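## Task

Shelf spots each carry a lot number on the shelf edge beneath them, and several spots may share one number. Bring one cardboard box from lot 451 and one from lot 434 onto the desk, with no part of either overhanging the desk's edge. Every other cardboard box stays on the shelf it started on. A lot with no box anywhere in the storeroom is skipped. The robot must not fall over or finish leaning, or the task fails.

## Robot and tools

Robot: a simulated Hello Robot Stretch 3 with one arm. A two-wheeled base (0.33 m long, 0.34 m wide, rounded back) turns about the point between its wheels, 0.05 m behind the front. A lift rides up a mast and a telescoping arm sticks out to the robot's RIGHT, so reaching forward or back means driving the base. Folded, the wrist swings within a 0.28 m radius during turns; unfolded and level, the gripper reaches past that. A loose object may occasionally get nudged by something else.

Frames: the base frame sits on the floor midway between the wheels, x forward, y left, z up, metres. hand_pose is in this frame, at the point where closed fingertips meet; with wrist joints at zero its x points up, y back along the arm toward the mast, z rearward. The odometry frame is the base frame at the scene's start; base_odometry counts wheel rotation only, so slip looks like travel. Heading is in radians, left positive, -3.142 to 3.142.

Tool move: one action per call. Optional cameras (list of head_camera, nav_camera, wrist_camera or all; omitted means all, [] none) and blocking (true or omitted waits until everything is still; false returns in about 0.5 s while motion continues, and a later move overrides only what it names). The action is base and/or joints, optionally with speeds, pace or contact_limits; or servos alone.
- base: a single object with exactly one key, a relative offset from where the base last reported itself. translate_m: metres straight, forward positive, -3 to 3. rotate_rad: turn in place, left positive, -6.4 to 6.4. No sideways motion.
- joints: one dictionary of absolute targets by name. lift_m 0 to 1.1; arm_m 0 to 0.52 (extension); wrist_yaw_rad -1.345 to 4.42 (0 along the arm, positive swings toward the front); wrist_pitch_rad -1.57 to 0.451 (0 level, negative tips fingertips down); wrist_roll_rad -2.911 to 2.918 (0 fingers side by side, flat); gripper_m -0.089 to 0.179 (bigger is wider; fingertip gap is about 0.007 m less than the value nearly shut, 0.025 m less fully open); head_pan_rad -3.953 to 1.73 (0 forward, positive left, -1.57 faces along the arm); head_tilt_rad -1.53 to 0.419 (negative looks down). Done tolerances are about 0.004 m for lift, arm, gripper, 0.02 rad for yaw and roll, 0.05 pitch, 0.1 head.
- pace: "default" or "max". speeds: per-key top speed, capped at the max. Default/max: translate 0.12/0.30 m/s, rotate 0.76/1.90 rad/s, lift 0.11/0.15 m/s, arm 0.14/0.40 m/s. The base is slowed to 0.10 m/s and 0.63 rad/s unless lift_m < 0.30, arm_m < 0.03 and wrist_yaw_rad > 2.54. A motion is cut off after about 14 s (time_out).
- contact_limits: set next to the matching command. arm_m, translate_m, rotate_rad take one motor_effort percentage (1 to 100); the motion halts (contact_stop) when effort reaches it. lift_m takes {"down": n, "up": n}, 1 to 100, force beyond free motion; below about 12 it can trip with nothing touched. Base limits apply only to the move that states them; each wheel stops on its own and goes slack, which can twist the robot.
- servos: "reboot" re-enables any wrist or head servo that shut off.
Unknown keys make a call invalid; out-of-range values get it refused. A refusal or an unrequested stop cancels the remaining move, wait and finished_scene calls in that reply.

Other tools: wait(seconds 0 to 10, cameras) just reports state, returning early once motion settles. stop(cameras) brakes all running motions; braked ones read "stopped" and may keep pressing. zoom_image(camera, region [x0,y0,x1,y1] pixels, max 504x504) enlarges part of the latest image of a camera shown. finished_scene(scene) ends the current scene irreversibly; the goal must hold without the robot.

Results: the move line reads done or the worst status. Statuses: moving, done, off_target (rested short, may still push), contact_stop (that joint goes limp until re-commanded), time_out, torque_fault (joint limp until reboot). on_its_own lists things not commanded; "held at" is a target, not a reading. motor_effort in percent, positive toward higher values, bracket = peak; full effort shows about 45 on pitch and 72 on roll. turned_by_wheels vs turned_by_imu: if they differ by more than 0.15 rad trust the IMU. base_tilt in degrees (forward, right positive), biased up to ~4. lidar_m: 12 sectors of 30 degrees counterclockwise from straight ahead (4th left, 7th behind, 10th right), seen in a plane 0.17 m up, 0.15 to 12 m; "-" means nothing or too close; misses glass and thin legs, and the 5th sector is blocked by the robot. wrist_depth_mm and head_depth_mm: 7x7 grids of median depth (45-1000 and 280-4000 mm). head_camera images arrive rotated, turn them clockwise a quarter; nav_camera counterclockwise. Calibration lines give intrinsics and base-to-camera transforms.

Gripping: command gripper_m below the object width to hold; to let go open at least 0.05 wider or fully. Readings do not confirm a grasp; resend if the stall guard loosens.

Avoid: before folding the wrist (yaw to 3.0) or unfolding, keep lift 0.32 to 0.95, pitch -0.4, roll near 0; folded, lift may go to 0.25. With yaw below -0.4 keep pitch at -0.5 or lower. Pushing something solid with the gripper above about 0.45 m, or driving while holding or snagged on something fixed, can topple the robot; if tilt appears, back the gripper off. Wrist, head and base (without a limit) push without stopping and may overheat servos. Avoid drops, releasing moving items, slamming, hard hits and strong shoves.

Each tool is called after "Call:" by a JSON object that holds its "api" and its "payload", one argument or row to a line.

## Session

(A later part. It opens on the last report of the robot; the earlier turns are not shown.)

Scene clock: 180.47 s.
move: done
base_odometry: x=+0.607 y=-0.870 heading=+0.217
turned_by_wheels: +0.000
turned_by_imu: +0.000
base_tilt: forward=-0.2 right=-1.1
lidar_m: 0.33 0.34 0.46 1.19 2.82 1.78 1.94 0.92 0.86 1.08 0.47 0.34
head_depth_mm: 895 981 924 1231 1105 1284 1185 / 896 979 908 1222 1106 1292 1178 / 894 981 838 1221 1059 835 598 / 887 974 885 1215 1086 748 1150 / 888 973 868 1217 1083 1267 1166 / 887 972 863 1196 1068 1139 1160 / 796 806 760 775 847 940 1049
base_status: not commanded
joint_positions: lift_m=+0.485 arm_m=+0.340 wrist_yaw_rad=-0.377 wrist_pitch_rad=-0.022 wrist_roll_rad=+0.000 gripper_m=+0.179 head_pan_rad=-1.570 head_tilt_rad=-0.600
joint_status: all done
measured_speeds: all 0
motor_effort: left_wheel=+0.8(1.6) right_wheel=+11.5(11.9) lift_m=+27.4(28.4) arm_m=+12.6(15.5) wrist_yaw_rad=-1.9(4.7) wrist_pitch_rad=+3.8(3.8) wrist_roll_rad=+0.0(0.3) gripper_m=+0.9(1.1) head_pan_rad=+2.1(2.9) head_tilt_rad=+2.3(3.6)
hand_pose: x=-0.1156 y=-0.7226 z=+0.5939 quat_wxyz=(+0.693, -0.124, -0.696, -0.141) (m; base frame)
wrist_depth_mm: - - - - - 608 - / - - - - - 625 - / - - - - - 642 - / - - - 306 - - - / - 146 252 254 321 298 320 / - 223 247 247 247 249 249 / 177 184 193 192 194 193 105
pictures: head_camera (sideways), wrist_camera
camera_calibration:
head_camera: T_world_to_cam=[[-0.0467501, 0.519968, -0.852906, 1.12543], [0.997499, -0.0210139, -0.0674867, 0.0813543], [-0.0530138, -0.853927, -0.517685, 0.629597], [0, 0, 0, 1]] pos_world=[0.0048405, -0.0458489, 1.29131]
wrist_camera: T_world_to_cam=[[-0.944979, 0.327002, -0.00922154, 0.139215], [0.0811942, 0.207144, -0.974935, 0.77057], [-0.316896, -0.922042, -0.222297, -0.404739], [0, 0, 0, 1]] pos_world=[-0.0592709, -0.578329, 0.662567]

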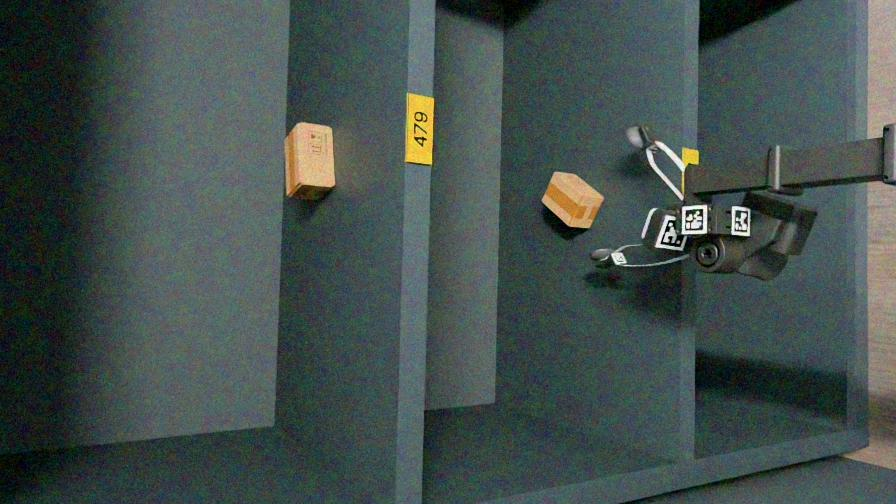

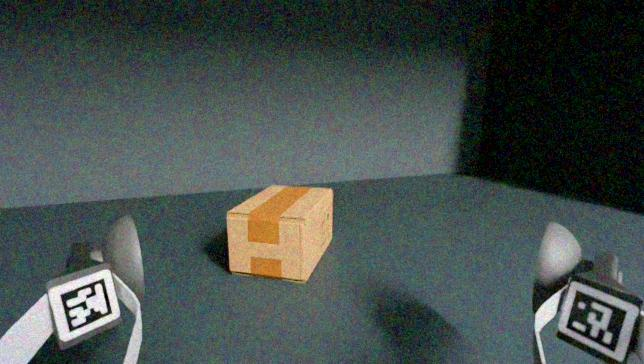

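Call:
{"api": "move", "payload": {
  "joints": {"wrist_pitch_rad": -0.2, "lift_m": 0.505},
  "cameras": []
}}

Call:
{"api": "move", "payload": {
  "joints": {"arm_m": 0.43},
  "cameras": ["wrist_camera","head_camera"]
}}

Scene clock: 209.73 s.
move: done
base_odometry: x=+0.607 y=-0.870 heading=+0.217
turned_by_wheels: +0.000
turned_by_imu: +0.000
base_tilt: forward=-0.3 right=-1.3
lidar_m: 0.33 0.34 0.46 1.19 2.83 1.78 1.94 0.92 0.86 1.08 0.47 0.34
head_depth_mm: 897 983 927 1229 1107 1286 1189 / 895 979 912 1219 1103 1284 1192 / 886 978 839 1224 1057 685 590 / 884 979 884 1211 1086 687 1154 / 888 975 873 1214 1079 1269 1173 / 882 970 860 1193 1071 1142 1159 / 798 806 761 777 848 943 1042
base_status: not commanded
joint_positions: lift_m=+0.505 arm_m=+0.340 wrist_yaw_rad=-0.377 wrist_pitch_rad=-0.214 wrist_roll_rad=+0.000 gripper_m=+0.179 head_pan_rad=-1.570 head_tilt_rad=-0.600
joint_status: all done
measured_speeds: all 0
motor_effort: left_wheel=+1.3(1.3) right_wheel=+10.6(12.0) lift_m=+28.4(33.0) arm_m=+8.1(9.7) wrist_yaw_rad=-3.8(4.4) wrist_pitch_rad=+2.1(4.5) wrist_roll_rad=-0.1(0.3) gripper_m=+0.8(1.0) head_pan_rad=+2.0(2.4) head_tilt_rad=+2.3(3.0)
hand_pose: x=-0.1118 y=-0.7130 z=+0.5659 quat_wxyz=(+0.677, -0.057, -0.704, -0.206) (m; base frame)
wrist_depth_mm: - - - - - 585 - / - - - - - 626 - / - - - 281 - - - / 297 297 255 256 292 293 291 / 238 225 235 235 236 234 246 / 123 174 187 188 187 187 186 / 148 152 162 156 161 156 107
pictures: none
No camera images: "cameras" was empty.

Scene clock: 211.63 s.
move: done
base_odometry: x=+0.607 y=-0.870 heading=+0.217
turned_by_wheels: +0.000
turned_by_imu: +0.000
base_tilt: forward=-0.2 right=-1.3
lidar_m: 0.33 0.34 0.46 1.20 2.83 1.79 1.94 0.92 0.86 1.09 0.47 0.34
head_depth_mm: 896 980 924 1231 1112 1286 1187 / 892 984 910 1229 1103 1290 1182 / 888 976 840 1224 1058 725 591 / 890 976 881 1217 1051 905 1175 / 890 972 872 1218 1085 1269 1169 / 885 972 857 1187 1072 1140 1153 / 796 807 761 776 847 940 1049
base_status: not commanded
joint_positions: lift_m=+0.505 arm_m=+0.430 wrist_yaw_rad=-0.377 wrist_pitch_rad=-0.214 wrist_roll_rad=+0.000 gripper_m=+0.179 head_pan_rad=-1.570 head_tilt_rad=-0.600
joint_status: all done
measured_speeds: all 0
motor_effort: left_wheel=+1.1(1.2) right_wheel=+11.3(11.8) lift_m=+24.2(29.1) arm_m=+13.6(15.1) wrist_yaw_rad=-2.9(4.4) wrist_pitch_rad=+2.2(2.2) wrist_roll_rad=+0.0(0.3) gripper_m=+0.6(1.1) head_pan_rad=+1.9(2.7) head_tilt_rad=+2.1(3.0)
hand_pose: x=-0.1118 y=-0.8030 z=+0.5658 quat_wxyz=(+0.677, -0.057, -0.704, -0.206) (m; base frame)
wrist_depth_mm: 325 338 - - - 510 - / 338 - - - - 538 - / - - - - - - - / 298 295 294 190 293 291 310 / 237 224 223 164 233 233 244 / 123 174 188 176 187 186 186 / 147 151 161 155 161 156 107
pictures: head_camera (sideways), wrist_camera
camera_calibration:
head_camera: T_world_to_cam=[[-0.0467501, 0.519968, -0.852906, 1.12543], [0.997499, -0.0210139, -0.0674867, 0.0813543], [-0.0530138, -0.853927, -0.517685, 0.629597], [0, 0, 0, 1]] pos_world=[0.0048405, -0.0458489, 1.29131]
wrist_camera: T_world_to_cam=[[-0.943964, 0.329586, -0.0174794, 0.175658], [0.148185, 0.375903, -0.914734, 0.868439], [-0.294913, -0.866066, -0.403678, -0.333878], [0, 0, 0, 1]] pos_world=[-0.0613397, -0.673503, 0.662682]

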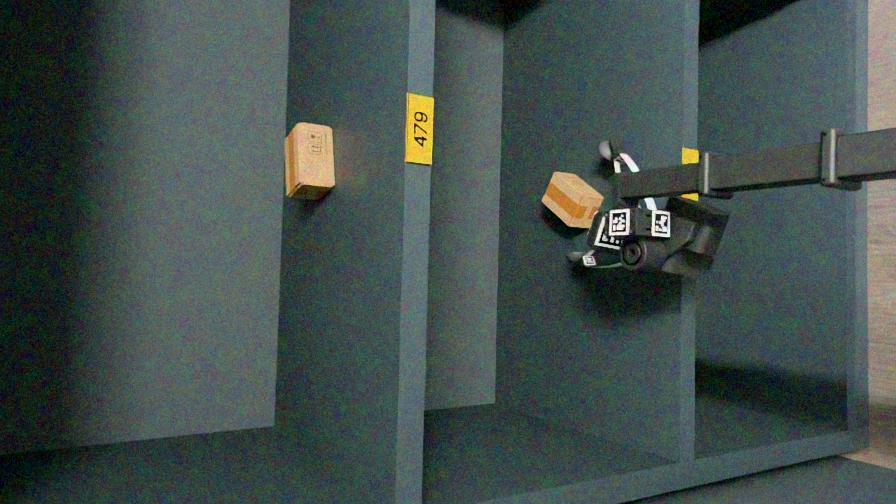

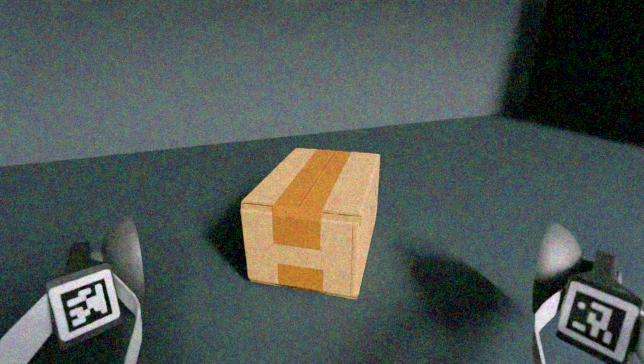

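Call:
{"api": "move", "payload": {
  "joints": {"arm_m": 0.485},
  "contact_limits": {"arm_m": 30},
  "cameras": ["wrist_camera"]
}}

Scene clock: 222.13 s.
move: done
base_odometry: x=+0.607 y=-0.870 heading=+0.217
turned_by_wheels: +0.000
turned_by_imu: +0.000
base_tilt: forward=-0.5 right=-1.1
lidar_m: 0.33 0.34 0.46 1.19 2.82 1.78 1.94 0.92 0.86 1.08 0.48 0.34
head_depth_mm: 896 982 927 1232 1107 1287 1191 / 894 981 911 1225 1106 1292 1170 / 890 977 839 1223 1026 725 591 / 889 978 882 1213 1012 1271 1180 / 884 974 872 1219 1081 1274 1172 / 886 973 858 1197 1075 1148 1157 / 795 807 759 775 850 941 1049
base_status: not commanded
joint_positions: lift_m=+0.505 arm_m=+0.485 wrist_yaw_rad=-0.377 wrist_pitch_rad=-0.214 wrist_roll_rad=+0.000 gripper_m=+0.179 head_pan_rad=-1.570 head_tilt_rad=-0.600
joint_status: all done
measured_speeds: all 0
motor_effort: left_wheel=+0.6(1.4) right_wheel=+10.8(11.8) lift_m=+28.5(28.9) arm_m=+13.4(15.2) wrist_yaw_rad=-3.1(4.3) wrist_pitch_rad=+2.2(2.2) wrist_roll_rad=-0.2(0.2) gripper_m=+0.7(1.0) head_pan_rad=+1.9(2.2) head_tilt_rad=+2.2(2.6)
contact_limits: arm_m 30 (drawing in: default 31, maximum 55; extending or still: default 40, maximum 69)
hand_pose: x=-0.1118 y=-0.8580 z=+0.5657 quat_wxyz=(+0.677, -0.057, -0.704, -0.206) (m; base frame)
wrist_depth_mm: 285 304 326 - - - 459 / 299 318 334 - - - 488 / 310 330 - - - - - / 315 295 295 190 189 291 309 / 235 224 234 142 149 232 244 / 123 173 187 122 123 186 185 / 147 151 156 126 119 154 107
pictures: wrist_camera
camera_calibration:
wrist_camera: T_world_to_cam=[[-0.943992, 0.329504, -0.0175168, 0.193748], [0.148189, 0.375916, -0.914728, 0.889119], [-0.294822, -0.866092, -0.40369, -0.381517], [0, 0, 0, 1]] pos_world=[-0.0613398, -0.728503, 0.662682]

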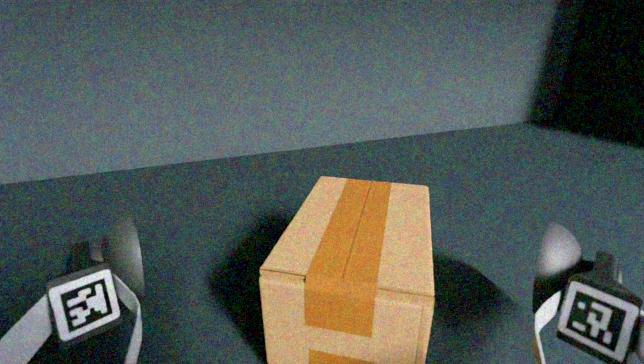

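Call:
{"api": "move", "payload": {
  "joints": {"gripper_m": 0.02},
  "cameras": ["wrist_camera"]
}}

Call:
{"api": "move", "payload": {
  "joints": {"lift_m": 0.56},
  "speeds": {"lift_m": 0.05},
  "cameras": ["wrist_camera", "head_camera"]
}}

Scene clock: 230.13 s.
move: done
base_odometry: x=+0.607 y=-0.870 heading=+0.217
turned_by_wheels: +0.000
turned_by_imu: +0.000
base_tilt: forward=-0.3 right=-1.2
lidar_m: 0.33 0.34 0.46 1.20 2.82 1.79 1.94 0.92 0.86 1.08 0.47 0.34
head_depth_mm: 893 981 923 1228 1111 1291 1192 / 891 979 910 1229 1106 1292 1176 / 890 977 835 1222 1058 726 592 / 887 977 883 1220 1049 1285 1177 / 886 973 869 1215 1080 1270 1171 / 883 970 857 1193 1072 1138 1151 / 798 806 761 776 849 942 1051
base_status: not commanded
joint_positions: lift_m=+0.505 arm_m=+0.485 wrist_yaw_rad=-0.379 wrist_pitch_rad=-0.214 wrist_roll_rad=+0.000 gripper_m=+0.021 head_pan_rad=-1.570 head_tilt_rad=-0.600
joint_status: all done
measured_speeds: all 0
motor_effort: left_wheel=+0.3(1.4) right_wheel=+10.7(11.7) lift_m=+30.3(31.5) arm_m=+9.7(11.3) wrist_yaw_rad=-2.5(4.6) wrist_pitch_rad=+2.2(2.3) wrist_roll_rad=+0.0(0.3) gripper_m=-18.6(89.3) head_pan_rad=+1.4(1.9) head_tilt_rad=+1.1(2.5)
contact_limits: arm_m 30 (drawing in: default 31, maximum 55; extending or still: default 40, maximum 69)
hand_pose: x=-0.1121 y=-0.8578 z=+0.5656 quat_wxyz=(+0.676, -0.058, -0.704, -0.207) (m; base frame)
wrist_depth_mm: 286 302 326 - - - 469 / 299 317 338 - - - 486 / 310 332 - - - - - / 316 296 295 178 189 292 306 / 236 236 155 141 148 233 233 / 188 187 130 126 124 185 186 / 156 146 151 138 146 145 154
pictures: wrist_camera
camera_calibration:
wrist_camera: T_world_to_cam=[[-0.943508, 0.330887, -0.0175358, 0.194578], [0.148886, 0.376073, -0.91455, 0.889151], [-0.296018, -0.865496, -0.404092, -0.380864], [0, 0, 0, 1]] pos_world=[-0.0615388, -0.728405, 0.662682]

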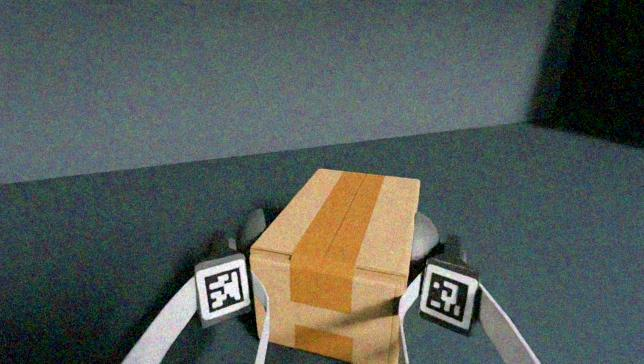

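Scene clock: 231.77 s.
move: done
base_odometry: x=+0.607 y=-0.870 heading=+0.217
turned_by_wheels: +0.000
turned_by_imu: +0.000
base_tilt: forward=-0.4 right=-1.1
lidar_m: 0.33 0.34 0.46 1.20 2.83 1.78 1.94 0.92 0.86 1.08 0.47 0.34
head_depth_mm: 894 985 925 1231 1107 1280 1194 / 891 985 909 1226 1102 1299 1169 / 891 981 839 1223 985 652 1149 / 891 975 886 1218 790 1279 1175 / 886 974 871 1214 1077 1270 1164 / 885 973 860 1187 1075 1140 1157 / 797 809 763 776 846 941 1050
base_status: not commanded
joint_positions: lift_m=+0.560 arm_m=+0.485 wrist_yaw_rad=-0.379 wrist_pitch_rad=-0.224 wrist_roll_rad=+0.000 gripper_m=+0.021 head_pan_rad=-1.570 head_tilt_rad=-0.600
joint_status: all done
measured_speeds: all 0
motor_effort: left_wheel=+0.6(1.2) right_wheel=+11.4(11.5) lift_m=+31.1(34.8) arm_m=+9.0(10.2) wrist_yaw_rad=-2.2(2.5) wrist_pitch_rad=+3.9(4.0) wrist_roll_rad=+0.1(0.3) gripper_m=-17.7(18.2) head_pan_rad=+0.9(1.9) head_tilt_rad=+1.5(2.5)
contact_limits: arm_m 30 (drawing in: default 31, maximum 55; extending or still: default 40, maximum 69)
hand_pose: x=-0.1119 y=-0.8571 z=+0.6183 quat_wxyz=(+0.676, -0.054, -0.705, -0.210) (m; base frame)
wrist_depth_mm: 283 303 328 - - - 464 / 295 320 337 - - - 484 / 310 330 - - - - - / 328 - - 182 181 - - / 332 316 152 142 146 309 308 / 265 264 130 128 124 261 261 / 221 103 213 139 205 210 217
pictures: head_camera (sideways), wrist_camera
camera_calibration:
head_camera: T_world_to_cam=[[-0.0467501, 0.519968, -0.852906, 1.12543], [0.997499, -0.0210139, -0.0674867, 0.0813543], [-0.0530138, -0.853927, -0.517685, 0.629597], [0, 0, 0, 1]] pos_world=[0.0048405, -0.0458489, 1.29131]
wrist_camera: T_world_to_cam=[[-0.943432, 0.331087, -0.0178161, 0.195942], [0.151979, 0.384056, -0.910716, 0.941884], [-0.294684, -0.861906, -0.412649, -0.350391], [0, 0, 0, 1]] pos_world=[-0.0615425, -0.728614, 0.716692]

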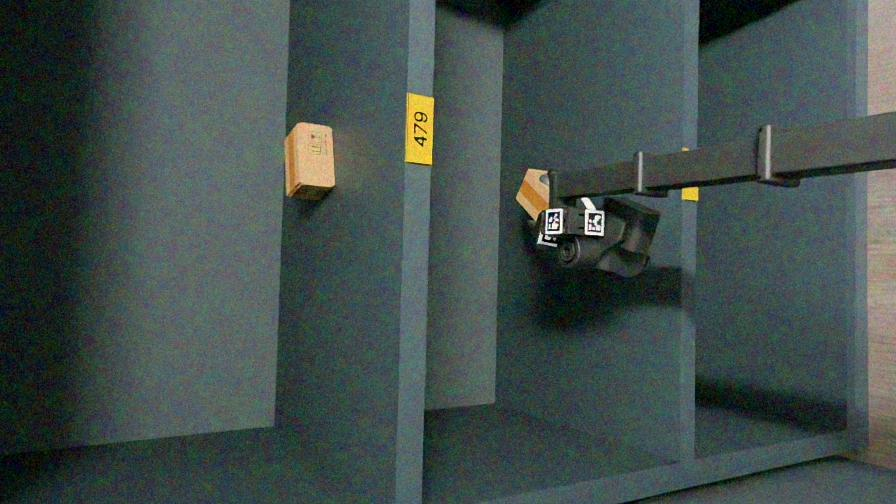

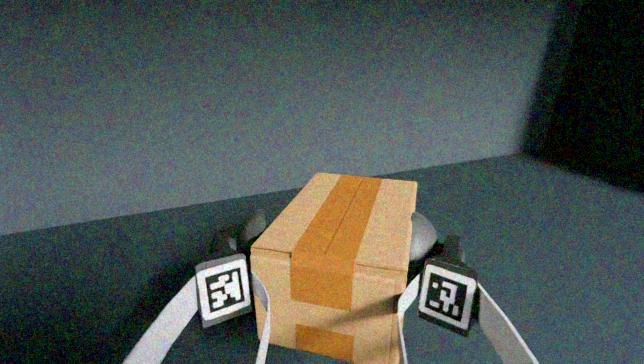

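Call:
{"api": "move", "payload": {
  "joints": {"arm_m": 0.0},
  "cameras": ["wrist_camera"]
}}

Call:
{"api": "move", "payload": {
  "base": {"translate_m": -0.69},
  "joints": {"wrist_yaw_rad": 0, "lift_m": 0.85},
  "cameras": ["wrist_camera"]
}}

Call:
{"api": "move", "payload": {
  "base": {"rotate_rad": -1.571},
  "joints": {"head_pan_rad": -2.2, "head_tilt_rad": -0.6},
  "cameras": ["wrist_camera","nav_camera","head_camera"]
}}

Scene clock: 248.20 s.
move: done
base_odometry: x=+0.607 y=-0.870 heading=+0.217
turned_by_wheels: +0.000
turned_by_imu: +0.000
base_tilt: forward=-0.3 right=-1.3
lidar_m: 0.33 0.34 0.46 1.20 2.83 1.78 1.93 0.92 0.86 1.08 0.47 0.34
head_depth_mm: 896 984 925 1229 1114 1290 1193 / 895 979 911 1222 1105 1287 1171 / 894 982 838 1224 1095 1282 636 / 889 979 885 1220 1089 1274 1171 / 885 980 870 1214 1079 1267 1165 / 885 971 861 1191 1074 1138 1163 / 796 807 762 774 848 941 1042
base_status: not commanded
joint_positions: lift_m=+0.560 arm_m=+0.001 wrist_yaw_rad=-0.379 wrist_pitch_rad=-0.224 wrist_roll_rad=+0.000 gripper_m=+0.021 head_pan_rad=-1.570 head_tilt_rad=-0.600
joint_status: all done
measured_speeds: all 0
motor_effort: left_wheel=+0.6(1.4) right_wheel=+10.1(11.6) lift_m=+25.3(31.9) arm_m=-12.8(14.5) wrist_yaw_rad=-2.1(3.8) wrist_pitch_rad=+4.1(4.2) wrist_roll_rad=-0.2(0.3) gripper_m=-17.4(18.4) head_pan_rad=+0.7(1.6) head_tilt_rad=+1.1(2.5)
hand_pose: x=-0.1119 y=-0.3726 z=+0.6182 quat_wxyz=(+0.675, -0.054, -0.705, -0.210) (m; base frame)
wrist_depth_mm: - - - - 867 - - / - - - - 916 - 880 / - - - - - 577 - / - - - 181 181 620 - / - - 150 142 145 674 - / - - 130 127 124 702 - / - 94 - 137 129 120 849
pictures: wrist_camera
camera_calibration:
wrist_camera: T_world_to_cam=[[-0.943429, 0.331093, -0.0178785, 0.0356083], [0.152196, 0.384508, -0.910489, 0.755718], [-0.294582, -0.861702, -0.413147, 0.0674882], [0, 0, 0, 1]] pos_world=[-0.0615427, -0.244215, 0.716592]

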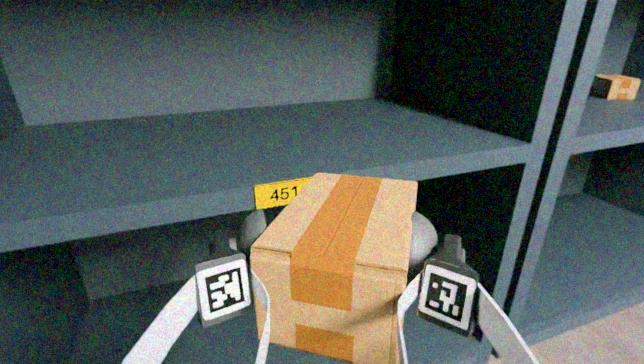

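Scene clock: 256.23 s.
move: done
base_odometry: x=-0.067 y=-1.018 heading=+0.217
turned_by_wheels: +0.000
turned_by_imu: -0.001
base_tilt: forward=-0.2 right=-1.2
lidar_m: 1.01 1.04 1.41 3.60 1.25 1.31 1.25 1.05 1.15 0.65 1.13 1.05
head_depth_mm: 907 995 927 1244 1077 1299 1269 / 903 994 912 1240 1106 1297 - / 904 990 901 1239 1094 452 326 / 891 975 829 1235 1082 299 300 / 530 583 650 718 810 961 1139 / 535 956 798 1204 1076 1266 1161 / 893 979 847 1229 1060 1262 1160
base_status: done
joint_positions: lift_m=+0.850 arm_m=+0.001 wrist_yaw_rad=-0.003 wrist_pitch_rad=-0.225 wrist_roll_rad=+0.000 gripper_m=+0.021 head_pan_rad=-1.570 head_tilt_rad=-0.600
joint_status: all done
measured_speeds: all 0
motor_effort: left_wheel=-5.8(12.2) right_wheel=-6.1(11.7) lift_m=+25.2(34.4) arm_m=-2.0(12.6) wrist_yaw_rad=+2.1(4.6) wrist_pitch_rad=+4.1(4.2) wrist_roll_rad=+0.0(0.3) gripper_m=-17.8(18.1) head_pan_rad=+0.6(1.5) head_tilt_rad=+0.5(2.0)
hand_pose: x=-0.0222 y=-0.3900 z=+0.9081 quat_wxyz=(+0.703, +0.079, -0.702, -0.081) (m; base frame)
wrist_depth_mm: - - 369 366 - - - / - - 392 388 - - - / - - 414 - - - - / - - - 182 181 - - / - - 150 143 146 - - / - - 130 128 124 120 - / - 102 570 139 129 109 -
pictures: wrist_camera
camera_calibration:
wrist_camera: T_world_to_cam=[[-0.999108, -0.0382041, -0.0179682, -0.014108], [0.000547384, 0.413841, -0.910349, 1.02069], [0.042215, -0.909547, -0.413451, 0.18784], [0, 0, 0, 1]] pos_world=[-0.0225838, -0.252092, 1.00659]

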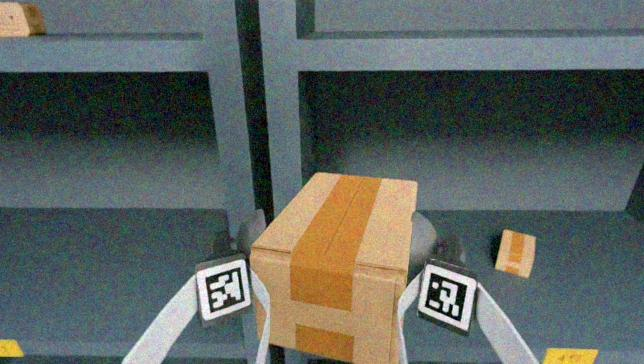

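Scene clock: 259.83 s.
move: done
base_odometry: x=-0.067 y=-1.018 heading=-1.354
turned_by_wheels: -1.571
turned_by_imu: -1.546
base_tilt: forward=-0.4 right=-1.2
lidar_m: 0.65 1.14 1.05 1.01 1.05 1.43 3.59 1.25 1.30 1.25 1.05 1.14
head_depth_mm: 1678 1884 1724 1203 1886 1503 1245 / 1523 1717 1717 1321 1844 1490 1279 / 1415 1570 1640 1475 1670 1484 - / 1308 1444 1551 1826 1828 1525 - / 1209 1332 1479 1668 1766 1510 - / 1141 1248 1371 1499 1658 1453 - / 1056 1144 1243 1381 1535 1405 304
base_status: done
joint_positions: lift_m=+0.850 arm_m=+0.001 wrist_yaw_rad=-0.003 wrist_pitch_rad=-0.225 wrist_roll_rad=+0.000 gripper_m=+0.021 head_pan_rad=-2.200 head_tilt_rad=-0.600
joint_status: all done
measured_speeds: all 0
motor_effort: left_wheel=+8.4(11.2) right_wheel=-9.5(13.8) lift_m=+24.4(25.5) arm_m=-5.7(5.8) wrist_yaw_rad=+2.8(3.3) wrist_pitch_rad=+4.1(4.3) wrist_roll_rad=+0.0(0.3) gripper_m=-17.6(18.1) head_pan_rad=+3.2(4.9) head_tilt_rad=+0.0(3.2)
hand_pose: x=-0.0221 y=-0.3900 z=+0.9081 quat_wxyz=(+0.703, +0.079, -0.702, -0.081) (m; base frame)
wrist_depth_mm: - - - - - 896 - / - - - - - 941 - / - - - - - - - / - - - 197 - - - / - - 155 142 150 - - / - - 130 128 124 - - / - - - 139 134 - -
pictures: head_camera (sideways), nav_camera (sideways), wrist_camera
camera_calibration:
head_camera: T_world_to_cam=[[0.268796, 0.447581, -0.852889, 1.12347], [0.793334, -0.605035, -0.0674844, 0.082623], [-0.546232, -0.658486, -0.517712, 0.632673], [0, 0, 0, 1]] pos_world=[-0.0219446, -0.0362453, 1.29131]
nav_camera: T_world_to_cam=[[-0.305717, -0.448561, 0.839839, -1.04784], [-0.818547, 0.574373, 0.00880829, 0.0436638], [-0.486332, -0.684755, -0.542764, 0.662576], [0, 0, 0, 1]] pos_world=[0.0376305, -0.0413967, 1.23925]
wrist_camera: T_world_to_cam=[[-0.999096, -0.0385625, -0.0179088, -0.0142581], [0.000343485, 0.41387, -0.910336, 1.02068], [0.0425167, -0.909519, -0.413482, 0.187886], [0, 0, 0, 1]] pos_world=[-0.0225841, -0.252092, 1.00659]

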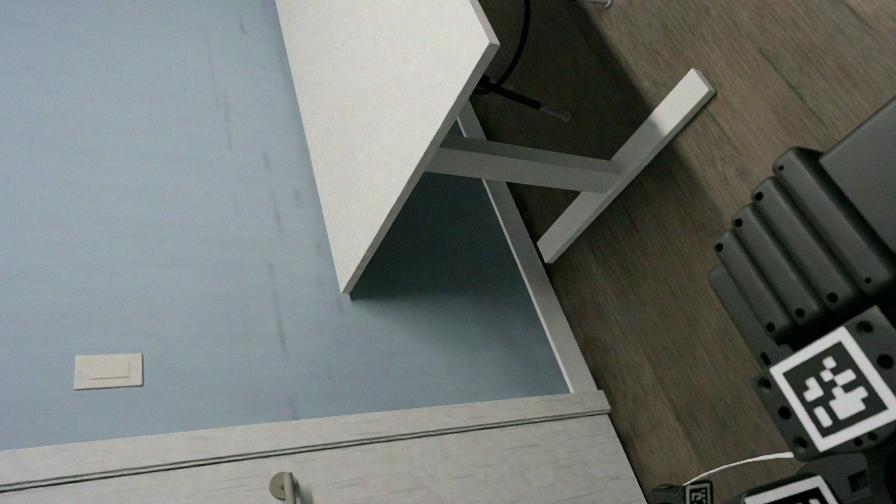

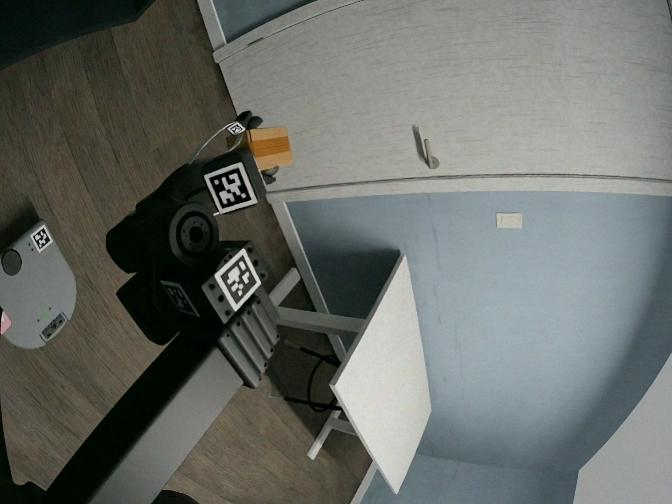

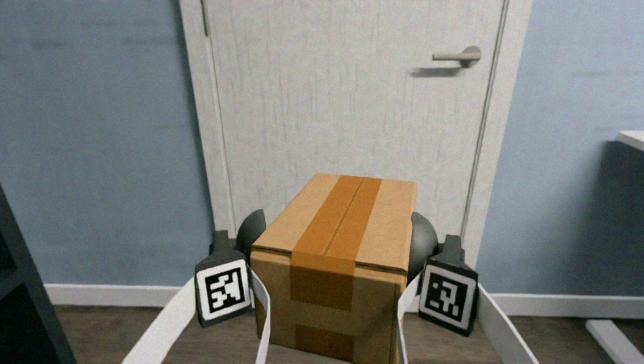

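Call:
{"api": "move", "payload": {
  "base": {"translate_m": -1.2},
  "joints": {"head_pan_rad": -1.57, "head_tilt_rad": -0.7},
  "cameras": ["head_camera"]
}}

Call:
{"api": "move", "payload": {
  "joints": {"arm_m": 0.38},
  "cameras": ["wrist_camera","head_camera"]
}}

Scene clock: 283.87 s.
move: done
base_odometry: x=-0.326 y=+0.154 heading=-1.354
turned_by_wheels: +0.000
turned_by_imu: -0.001
base_tilt: forward=-0.2 right=-1.4
lidar_m: 1.84 1.43 1.04 1.01 1.04 1.42 2.43 1.28 0.66 0.86 0.86 1.78
head_depth_mm: 1055 1182 1267 965 758 1401 - / 1056 1175 1260 959 777 1431 - / 1052 1181 1260 949 528 343 - / 1052 1176 1262 944 476 311 - / 1044 1177 1260 935 756 1371 1166 / 1054 1174 1254 926 754 1325 1134 / 1054 1173 1283 920 748 1354 1157
base_status: done
joint_positions: lift_m=+0.850 arm_m=+0.001 wrist_yaw_rad=-0.003 wrist_pitch_rad=-0.225 wrist_roll_rad=+0.000 gripper_m=+0.021 head_pan_rad=-1.570 head_tilt_rad=-0.700
joint_status: all done
measured_speeds: all 0
motor_effort: left_wheel=-1.1(9.9) right_wheel=-11.7(15.3) lift_m=+28.1(28.6) arm_m=-10.1(13.5) wrist_yaw_rad=+2.1(3.5) wrist_pitch_rad=+4.1(4.3) wrist_roll_rad=+0.1(0.5) gripper_m=-17.5(18.0) head_pan_rad=-2.8(5.1) head_tilt_rad=-5.3(9.2)
hand_pose: x=-0.0221 y=-0.3900 z=+0.9081 quat_wxyz=(+0.703, +0.079, -0.702, -0.081) (m; base frame)
wrist_depth_mm: 949 - - - - - - / - - - - - - - / - - - - - - - / - - - 182 181 - - / - - 151 142 146 - - / - - 130 128 124 - - / - 102 - 137 129 109 -
pictures: head_camera (sideways)
camera_calibration:
head_camera: T_world_to_cam=[[-0.0467528, 0.602594, -0.796677, 1.0521], [0.997493, -0.0142449, -0.0693123, 0.0837179], [-0.0531158, -0.797921, -0.600418, 0.737246], [0, 0, 0, 1]] pos_world=[0.0048402, -0.044536, 1.28665]

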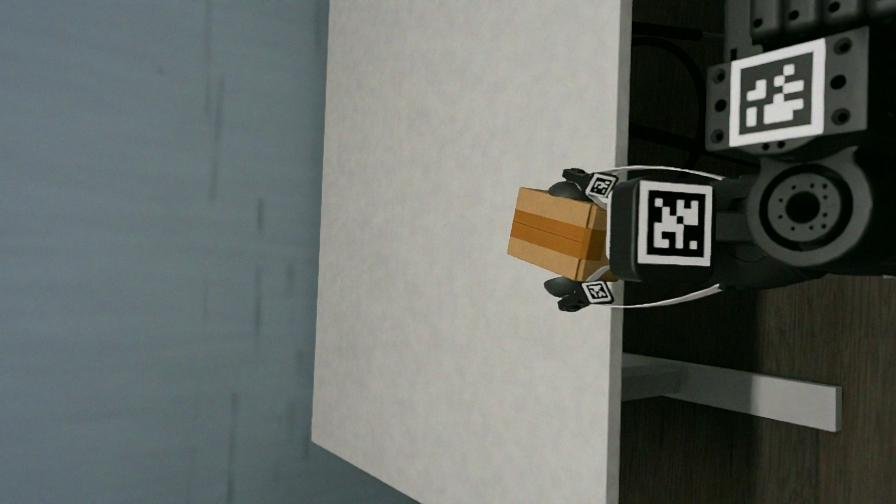

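Scene clock: 287.87 s.
move: done
base_odometry: x=-0.326 y=+0.154 heading=-1.354
turned_by_wheels: +0.000
turned_by_imu: +0.000
base_tilt: forward=-0.1 right=-1.1
lidar_m: 1.84 1.43 1.04 1.01 1.04 1.42 2.44 1.28 0.66 0.85 0.86 1.78
head_depth_mm: 1059 1172 1273 967 304 - 1161 / 1050 1176 1261 394 366 1326 1179 / 1050 1183 518 851 769 1347 1176 / 1049 1173 771 871 764 1376 1167 / 1054 1173 1264 934 757 1362 1166 / 1050 1175 1259 927 754 1330 1136 / 1053 1175 1286 921 750 1346 1158
base_status: not commanded
joint_positions: lift_m=+0.850 arm_m=+0.380 wrist_yaw_rad=-0.003 wrist_pitch_rad=-0.225 wrist_roll_rad=+0.000 gripper_m=+0.021 head_pan_rad=-1.570 head_tilt_rad=-0.700
joint_status: all done
measured_speeds: all 0
motor_effort: left_wheel=-1.1(1.8) right_wheel=-10.5(11.4) lift_m=+29.2(29.7) arm_m=+13.3(15.4) wrist_yaw_rad=+0.8(3.1) wrist_pitch_rad=+4.2(4.3) wrist_roll_rad=-0.1(0.3) gripper_m=-17.2(17.9) head_pan_rad=-2.9(3.6) head_tilt_rad=-4.8(6.3)
hand_pose: x=-0.0221 y=-0.7694 z=+0.9081 quat_wxyz=(+0.703, +0.079, -0.702, -0.081) (m; base frame)
wrist_depth_mm: - - - - - - - / - - - - - - - / - - - - - - - / - - - 182 181 - - / - - 151 143 146 - - / - - 130 127 124 - - / - 94 - 137 129 109 -
pictures: head_camera (sideways), wrist_camera
camera_calibration:
head_camera: T_world_to_cam=[[-0.0466872, 0.60271, -0.796594, 1.052], [0.997491, -0.0143558, -0.0693232, 0.083727], [-0.0532175, -0.797831, -0.600527, 0.737391], [0, 0, 0, 1]] pos_world=[0.00484011, -0.0445355, 1.28665]
wrist_camera: T_world_to_cam=[[-0.999096, -0.0385591, -0.017912, -0.0288833], [0.00034391, 0.413953, -0.910298, 1.17772], [0.042515, -0.909481, -0.413566, -0.157078], [0, 0, 0, 1]] pos_world=[-0.0225841, -0.631492, 1.00659]

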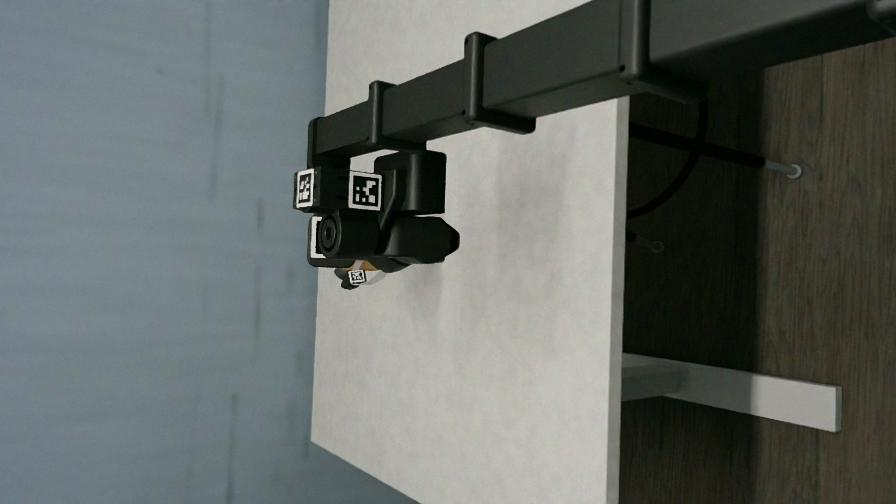

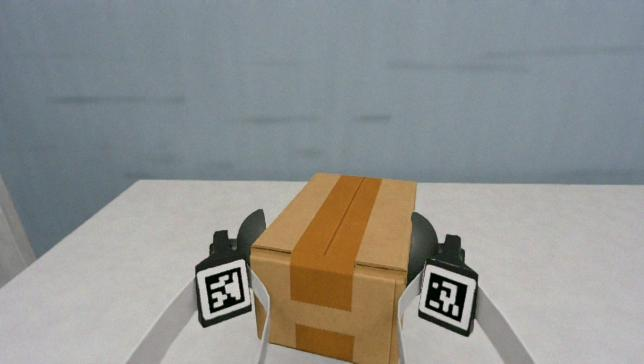

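Call:
{"api": "move", "payload": {
  "joints": {"lift_m": 0.73},
  "cameras": []
}}

Call:
{"api": "move", "payload": {
  "joints": {"lift_m": 0.67},
  "speeds": {"lift_m": 0.03},
  "contact_limits": {"lift_m": {"down": 15}},
  "cameras": ["wrist_camera","head_camera"]
}}

Scene clock: 298.43 s.
move: done
base_odometry: x=-0.326 y=+0.154 heading=-1.354
turned_by_wheels: +0.000
turned_by_imu: +0.000
base_tilt: forward=-0.3 right=-1.2
lidar_m: 1.84 1.44 1.05 1.00 1.04 1.42 2.43 1.28 0.66 0.86 0.86 1.78
head_depth_mm: 1060 1171 1269 967 760 1371 328 / 1056 1177 1265 964 468 380 327 / 1054 1181 1266 591 705 1350 1177 / 1049 1180 1259 678 737 1378 1164 / 1048 1171 1254 930 758 1370 1165 / 1049 1178 1265 926 751 1327 1136 / 1055 1178 1287 918 746 1351 1153
base_status: not commanded
joint_positions: lift_m=+0.730 arm_m=+0.380 wrist_yaw_rad=-0.003 wrist_pitch_rad=-0.225 wrist_roll_rad=+0.000 gripper_m=+0.021 head_pan_rad=-1.570 head_tilt_rad=-0.700
joint_status: all done
measured_speeds: all 0
motor_effort: left_wheel=-1.1(2.1) right_wheel=-10.6(11.4) lift_m=+24.1(30.0) arm_m=+12.6(13.7) wrist_yaw_rad=+1.3(3.0) wrist_pitch_rad=+4.1(4.3) wrist_roll_rad=+0.1(0.3) gripper_m=-18.0(18.0) head_pan_rad=-2.6(2.8) head_tilt_rad=-4.9(5.9)
hand_pose: x=-0.0221 y=-0.7694 z=+0.7881 quat_wxyz=(+0.703, +0.079, -0.702, -0.081) (m; base frame)
wrist_depth_mm: - - - - - - - / - - - - - - - / - - - - - - - / - - - 182 182 - - / - - 150 142 146 - - / - - 130 127 124 - - / - 95 - 137 129 109 -
pictures: none
No camera images: "cameras" was empty.

Scene clock: 300.87 s.
move: done
base_odometry: x=-0.326 y=+0.154 heading=-1.354
turned_by_wheels: +0.000
turned_by_imu: +0.000
base_tilt: forward=-0.3 right=-1.2
lidar_m: 1.84 1.43 1.05 1.01 1.04 1.42 2.43 1.28 0.66 0.86 0.86 1.77
head_depth_mm: 1056 1176 1273 970 759 1363 1194 / 1055 1179 1265 962 754 447 369 / 1055 1177 1255 953 625 1311 1175 / 1052 1177 1262 866 702 1366 1168 / 1054 1176 1261 934 759 1367 1162 / 1055 1174 1267 924 753 1319 1138 / 1057 1173 1287 918 748 1350 1156
base_status: not commanded
joint_positions: lift_m=+0.670 arm_m=+0.380 wrist_yaw_rad=-0.003 wrist_pitch_rad=-0.141 wrist_roll_rad=+0.000 gripper_m=+0.021 head_pan_rad=-1.570 head_tilt_rad=-0.700
joint_status: all done
measured_speeds: all 0
on_its_own: wrist_pitch_rad is at rest, and its effort (-11.3) is outside its rest range (-8 to +12)
motor_effort: left_wheel=-0.9(1.9) right_wheel=-10.9(11.5) lift_m=+16.3(26.1) arm_m=+12.5(13.7) wrist_yaw_rad=+2.2(3.4) wrist_pitch_rad=-11.3(11.7) wrist_roll_rad=+0.2(0.3) gripper_m=-17.0(18.2) head_pan_rad=-2.7(3.0) head_tilt_rad=-4.8(5.5)
contact_limits: lift_m down 15 (down: maximum 72; up: maximum 65)
hand_pose: x=-0.0221 y=-0.7753 z=+0.7488 quat_wxyz=(+0.706, +0.049, -0.705, -0.051) (m; base frame)
wrist_depth_mm: - - - - - - - / - - - - - - - / - - - - - - - / - - - 180 180 - - / - - 141 137 145 - - / - - 130 129 124 - - / - 94 - 137 130 108 -
pictures: head_camera (sideways), wrist_camera
camera_calibration:
head_camera: T_world_to_cam=[[-0.0466872, 0.60271, -0.796594, 1.052], [0.997491, -0.0143558, -0.0693232, 0.083727], [-0.0532175, -0.797831, -0.600527, 0.737391], [0, 0, 0, 1]] pos_world=[0.00484011, -0.0445355, 1.28665]
wrist_camera: T_world_to_cam=[[-0.999096, -0.0399881, -0.0144293, -0.0356859], [0.000140021, 0.336322, -0.941747, 0.998492], [0.0425116, -0.940898, -0.336012, -0.310727], [0, 0, 0, 1]] pos_world=[-0.0225839, -0.629604, 0.835404]

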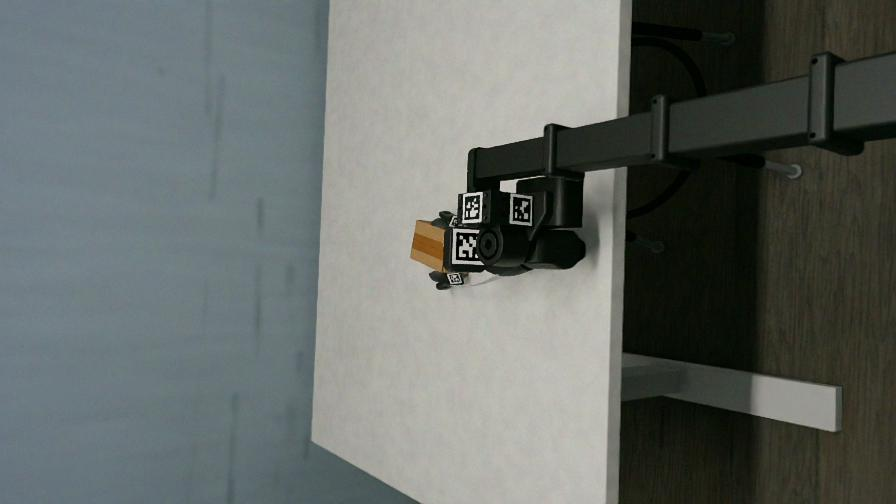

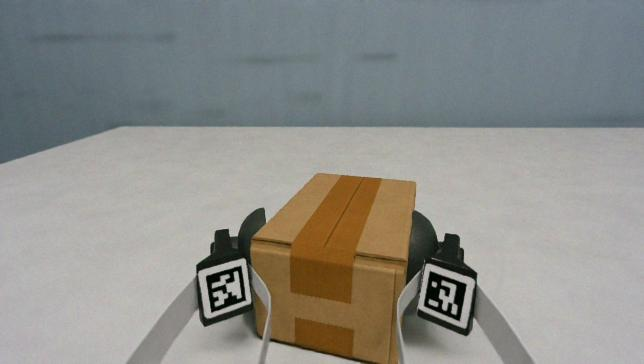

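Call:
{"api": "move", "payload": {
  "joints": {"lift_m": 0.689},
  "cameras": []
}}

Call:
{"api": "move", "payload": {
  "joints": {"gripper_m": 0.15},
  "cameras": ["wrist_camera"]
}}

Call:
{"api": "move", "payload": {
  "joints": {"arm_m": 0.0, "lift_m":0.72},
  "cameras": ["wrist_camera","head_camera"]
}}

Scene clock: 309.80 s.
move: done
base_odometry: x=-0.326 y=+0.154 heading=-1.354
turned_by_wheels: +0.000
turned_by_imu: +0.000
base_tilt: forward=-0.2 right=-1.3
lidar_m: 1.84 1.44 1.05 1.01 1.04 1.42 2.43 1.29 0.66 0.86 0.86 1.77
head_depth_mm: 1057 1177 1272 968 756 1355 1162 / 1053 1177 1267 959 730 424 353 / 1057 1179 1254 955 618 1317 1174 / 1055 1178 1264 846 699 1372 1173 / 1055 1178 1255 932 758 1365 1167 / 1053 1178 1258 928 753 1327 1129 / 1053 1173 1287 919 748 1349 1157
base_status: not commanded
joint_positions: lift_m=+0.689 arm_m=+0.380 wrist_yaw_rad=-0.003 wrist_pitch_rad=-0.207 wrist_roll_rad=+0.000 gripper_m=+0.021 head_pan_rad=-1.570 head_tilt_rad=-0.700
joint_status: all done
measured_speeds: all 0
motor_effort: left_wheel=-1.6(1.9) right_wheel=-10.6(11.3) lift_m=+30.8(32.2) arm_m=+10.2(13.0) wrist_yaw_rad=+2.3(2.9) wrist_pitch_rad=+0.8(11.3) wrist_roll_rad=+0.2(0.4) gripper_m=-16.3(17.5) head_pan_rad=-1.9(2.5) head_tilt_rad=-4.1(4.8)
hand_pose: x=-0.0221 y=-0.7708 z=+0.7516 quat_wxyz=(+0.704, +0.072, -0.703, -0.074) (m; base frame)
wrist_depth_mm: - - - - - - - / - - - - - - - / - - - - - - - / - - - 176 - - - / - - 144 138 145 - - / - - 129 132 125 - - / - 101 - 141 132 106 -
pictures: none
No camera images: "cameras" was empty.

Scene clock: 311.63 s.
move: done
base_odometry: x=-0.326 y=+0.154 heading=-1.354
turned_by_wheels: +0.000
turned_by_imu: +0.000
base_tilt: forward=-0.3 right=-1.1
lidar_m: 1.83 1.43 1.05 1.01 1.04 1.42 2.43 1.28 0.66 0.86 0.86 1.78
head_depth_mm: 1059 1182 1273 968 757 1365 1161 / 1054 1181 1264 957 729 424 353 / 1053 1180 1264 950 618 1314 1177 / 1049 1176 1263 873 703 1379 1163 / 1052 1175 1256 933 758 1370 1163 / 1055 1174 1260 926 754 1331 1139 / 1055 1176 1291 917 750 1354 1156
base_status: not commanded
joint_positions: lift_m=+0.689 arm_m=+0.380 wrist_yaw_rad=-0.003 wrist_pitch_rad=-0.214 wrist_roll_rad=+0.000 gripper_m=+0.150 head_pan_rad=-1.570 head_tilt_rad=-0.700
joint_status: all done
measured_speeds: all 0
motor_effort: left_wheel=-1.3(1.7) right_wheel=-10.3(11.2) lift_m=+29.7(31.1) arm_m=+4.8(10.4) wrist_yaw_rad=+2.1(2.8) wrist_pitch_rad=+2.1(2.2) wrist_roll_rad=+0.0(0.4) gripper_m=+0.6(81.6) head_pan_rad=-1.8(2.5) head_tilt_rad=-3.6(4.9)
hand_pose: x=-0.0221 y=-0.7703 z=+0.7498 quat_wxyz=(+0.703, +0.075, -0.703, -0.077) (m; base frame)
wrist_depth_mm: - - - - - - - / - - - - - - - / - - - - - - - / - - - 172 183 - - / - 146 - 137 144 142 - / - 125 - 130 125 124 - / - 118 - 140 134 - 111
pictures: wrist_camera
camera_calibration:
wrist_camera: T_world_to_cam=[[-0.999096, -0.038755, -0.0174863, -0.0322236], [0.000344155, 0.40389, -0.914807, 1.02953], [0.0425159, -0.913986, -0.403512, -0.234375], [0, 0, 0, 1]] pos_world=[-0.0225841, -0.63128, 0.846681]

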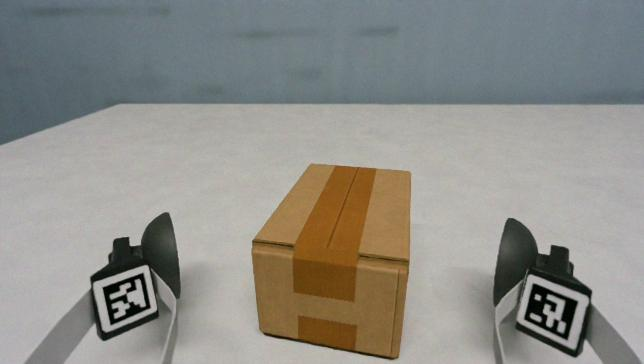

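Scene clock: 315.63 s.
move: done
base_odometry: x=-0.326 y=+0.154 heading=-1.354
turned_by_wheels: +0.000
turned_by_imu: +0.000
base_tilt: forward=-0.3 right=-1.1
lidar_m: 1.84 1.43 1.05 1.01 1.04 1.42 2.44 1.28 0.66 0.86 0.86 1.78
head_depth_mm: 1059 1181 1279 967 758 1370 1189 / 1054 1182 1265 961 775 1346 1180 / 1053 1175 1257 950 769 1319 1147 / 1055 1174 1268 896 766 1369 388 / 1052 1171 1256 935 759 1300 1161 / 1052 1175 1264 924 754 1325 1142 / 1049 1170 1277 920 747 1359 1157
base_status: not commanded
joint_positions: lift_m=+0.720 arm_m=+0.001 wrist_yaw_rad=-0.003 wrist_pitch_rad=-0.215 wrist_roll_rad=+0.000 gripper_m=+0.150 head_pan_rad=-1.570 head_tilt_rad=-0.700
joint_status: all done
measured_speeds: all 0
motor_effort: left_wheel=-0.9(2.2) right_wheel=-10.2(11.1) lift_m=+30.2(34.2) arm_m=-12.5(14.7) wrist_yaw_rad=+0.8(3.0) wrist_pitch_rad=+2.3(2.3) wrist_roll_rad=+0.0(0.3) gripper_m=+0.6(1.1) head_pan_rad=-1.2(2.6) head_tilt_rad=-2.7(5.0)
hand_pose: x=-0.0221 y=-0.3908 z=+0.7806 quat_wxyz=(+0.703, +0.075, -0.703, -0.077) (m; base frame)
wrist_depth_mm: 923 - - - - - - / - - - - - - - / - - - 495 - - - / - - - - - - - / - 146 - - - 141 - / - 126 - - - 124 - / - - - - - - 114
pictures: head_camera (sideways), wrist_camera
camera_calibration:
head_camera: T_world_to_cam=[[-0.0466872, 0.60271, -0.796594, 1.052], [0.997491, -0.0143558, -0.0693232, 0.083727], [-0.0532175, -0.797831, -0.600527, 0.737391], [0, 0, 0, 1]] pos_world=[0.00484011, -0.0445355, 1.28665]
wrist_camera: T_world_to_cam=[[-0.999096, -0.03874, -0.0175151, -0.0169488], [0.000340212, 0.404671, -0.914462, 0.904544], [0.0425141, -0.913641, -0.404292, 0.125671], [0, 0, 0, 1]] pos_world=[-0.0225841, -0.251881, 0.877682]

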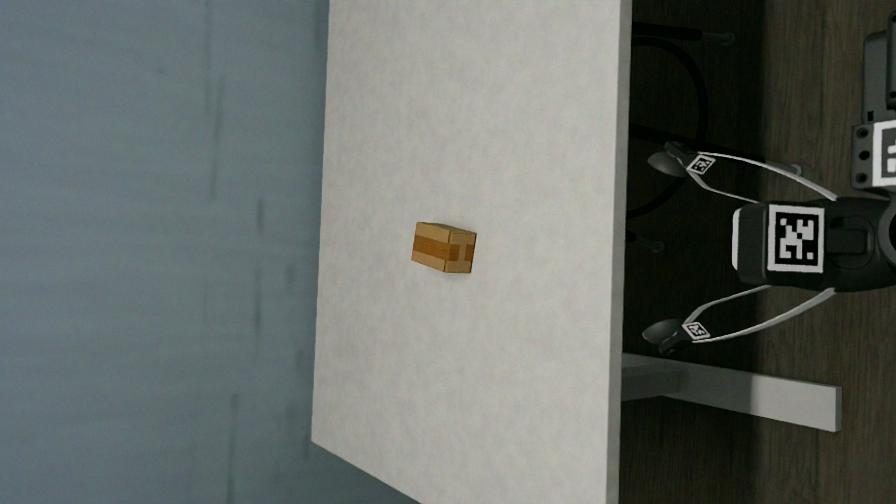

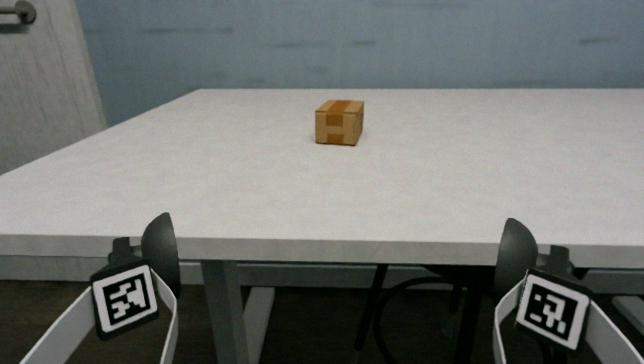

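Call:
{"api": "move", "payload": {
  "joints": {"lift_m": 0.85, "wrist_pitch_rad": -0.4, "gripper_m": 0.05},
  "cameras": []
}}

Call:
{"api": "move", "payload": {
  "joints": {"wrist_yaw_rad": 3.0},
  "cameras": []
}}

Call:
{"api": "move", "payload": {
  "base": {"rotate_rad": 3.14},
  "joints": {"lift_m": 0.4, "head_pan_rad": 0, "head_tilt_rad": -0.3},
  "cameras": ["nav_camera"]
}}

Scene clock: 337.97 s.
move: done
base_odometry: x=-0.326 y=+0.154 heading=-1.354
turned_by_wheels: +0.000
turned_by_imu: +0.000
base_tilt: forward=-0.2 right=-1.2
lidar_m: 1.84 1.44 1.04 1.01 1.04 1.42 2.43 1.28 0.66 0.86 0.86 1.78
head_depth_mm: 1056 1176 1270 970 758 1402 - / 1055 1178 1264 955 777 1426 - / 1058 1174 1263 953 767 1097 - / 1054 1172 1260 896 743 320 - / 1054 1175 1257 933 757 1372 1163 / 1056 1177 1260 928 755 1325 1138 / 1057 1166 1284 917 748 1355 1155
base_status: not commanded
joint_positions: lift_m=+0.850 arm_m=+0.001 wrist_yaw_rad=-0.003 wrist_pitch_rad=-0.413 wrist_roll_rad=+0.000 gripper_m=+0.050 head_pan_rad=-1.570 head_tilt_rad=-0.700
joint_status: all done
measured_speeds: all 0
motor_effort: left_wheel=-1.3(1.9) right_wheel=-10.6(10.8) lift_m=+28.8(33.5) arm_m=-12.9(13.4) wrist_yaw_rad=+2.0(3.4) wrist_pitch_rad=+2.0(5.0) wrist_roll_rad=+0.0(0.4) gripper_m=+0.3(81.5) head_pan_rad=-1.4(1.8) head_tilt_rad=-2.8(3.4)
hand_pose: x=-0.0221 y=-0.3706 z=+0.8638 quat_wxyz=(+0.692, +0.144, -0.692, -0.146) (m; base frame)
wrist_depth_mm: 970 - - - - - - / - - - - - - - / - - - 531 - - - / - - - - - - - / - - - - 148 - - / - - 127 - 124 - - / - - - - - - -
pictures: none
No camera images: "cameras" was empty.

Scene clock: 340.47 s.
move: done
base_odometry: x=-0.326 y=+0.154 heading=-1.354
turned_by_wheels: +0.000
turned_by_imu: +0.000
base_tilt: forward=-0.4 right=-1.1
lidar_m: 1.84 1.44 1.05 1.01 1.04 1.42 2.43 1.29 0.66 0.86 0.86 1.78
head_depth_mm: 1054 1180 1271 966 760 1403 - / 1050 1173 1267 959 775 1430 - / 1054 1174 1255 950 770 1386 - / 1052 1178 1265 895 767 1403 - / 1055 1180 1266 936 760 1401 - / 1056 1171 1264 928 752 1321 1149 / 1051 1178 1285 919 748 1352 1157
base_status: not commanded
joint_positions: lift_m=+0.850 arm_m=+0.001 wrist_yaw_rad=+2.997 wrist_pitch_rad=-0.413 wrist_roll_rad=+0.000 gripper_m=+0.050 head_pan_rad=-1.570 head_tilt_rad=-0.700
joint_status: all done
measured_speeds: all 0
motor_effort: left_wheel=-1.3(1.8) right_wheel=-10.0(11.0) lift_m=+23.0(28.7) arm_m=-12.5(13.3) wrist_yaw_rad=+2.3(5.1) wrist_pitch_rad=+2.0(2.1) wrist_roll_rad=+0.0(0.3) gripper_m=+0.2(0.8) head_pan_rad=-1.0(1.9) head_tilt_rad=-1.9(3.3)
hand_pose: x=+0.0112 y=+0.0771 z=+0.8638 quat_wxyz=(+0.195, +0.700, +0.095, +0.680) (m; base frame)
wrist_depth_mm: - 137 - - - - - / - 147 - - - - - / - 161 - - - - - / - 185 - - - - - / - - 199 - - - - / - - 127 - 125 - - / - - 278 - - - -
pictures: none
No camera images: "cameras" was empty.

Scene clock: 346.53 s.
move: done
base_odometry: x=-0.326 y=+0.154 heading=+1.786
turned_by_wheels: +3.140
turned_by_imu: +3.090
base_tilt: forward=-0.3 right=-1.4
lidar_m: 2.43 1.28 0.66 0.90 0.86 1.73 1.84 1.48 1.05 1.01 1.03 1.38
head_depth_mm: 2133 2271 2352 2484 2615 2035 1560 / 2115 2223 2361 2433 2580 2024 1551 / 2131 2223 2322 2477 2555 2012 1549 / 2108 2201 2331 2443 2542 2005 1542 / 2096 2205 2322 2418 2522 1995 1537 / 2096 2185 2288 2403 2506 1964 1523 / 2065 2172 2288 2412 2507 1965 1512
base_status: done
joint_positions: lift_m=+0.400 arm_m=+0.001 wrist_yaw_rad=+2.997 wrist_pitch_rad=-0.414 wrist_roll_rad=+0.000 gripper_m=+0.050 head_pan_rad=+0.000 head_tilt_rad=-0.300
joint_status: all done
measured_speeds: all 0
motor_effort: left_wheel=-8.9(13.4) right_wheel=+9.0(12.3) lift_m=+23.3(26.9) arm_m=-12.6(13.5) wrist_yaw_rad=+2.2(3.6) wrist_pitch_rad=+2.1(2.2) wrist_roll_rad=+0.0(0.4) gripper_m=+0.4(1.1) head_pan_rad=-3.3(6.2) head_tilt_rad=-2.7(7.9)
hand_pose: x=+0.0112 y=+0.0770 z=+0.4136 quat_wxyz=(+0.195, +0.700, +0.095, +0.680) (m; base frame)
wrist_depth_mm: - 137 - - - - - / - 147 - - - - - / - 162 - - - - - / 927 185 847 922 902 917 884 / 766 742 198 758 746 744 756 / 663 661 127 648 125 639 638 / 572 538 277 562 546 554 565
pictures: nav_camera (sideways)
camera_calibration:
nav_camera: T_world_to_cam=[[0.270199, 0.0170566, 0.962653, -1.21162], [0.0143322, -0.999804, 0.0136921, 0.0322167], [0.962698, 0.0100974, -0.27039, 0.299271], [0, 0, 0, 1]] pos_world=[0.0388093, 0.0498547, 1.24685]

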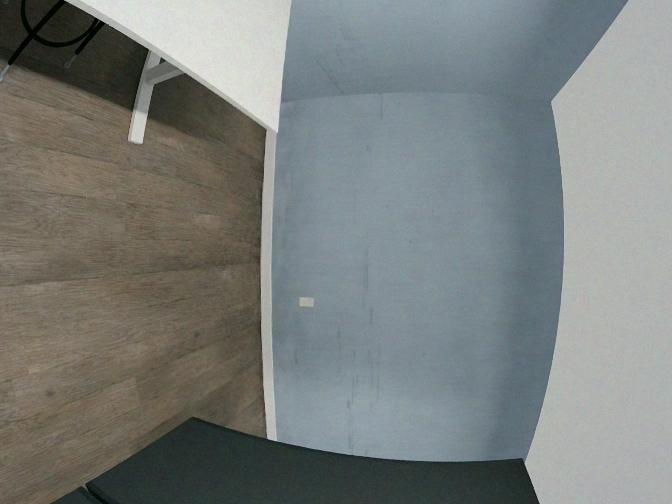

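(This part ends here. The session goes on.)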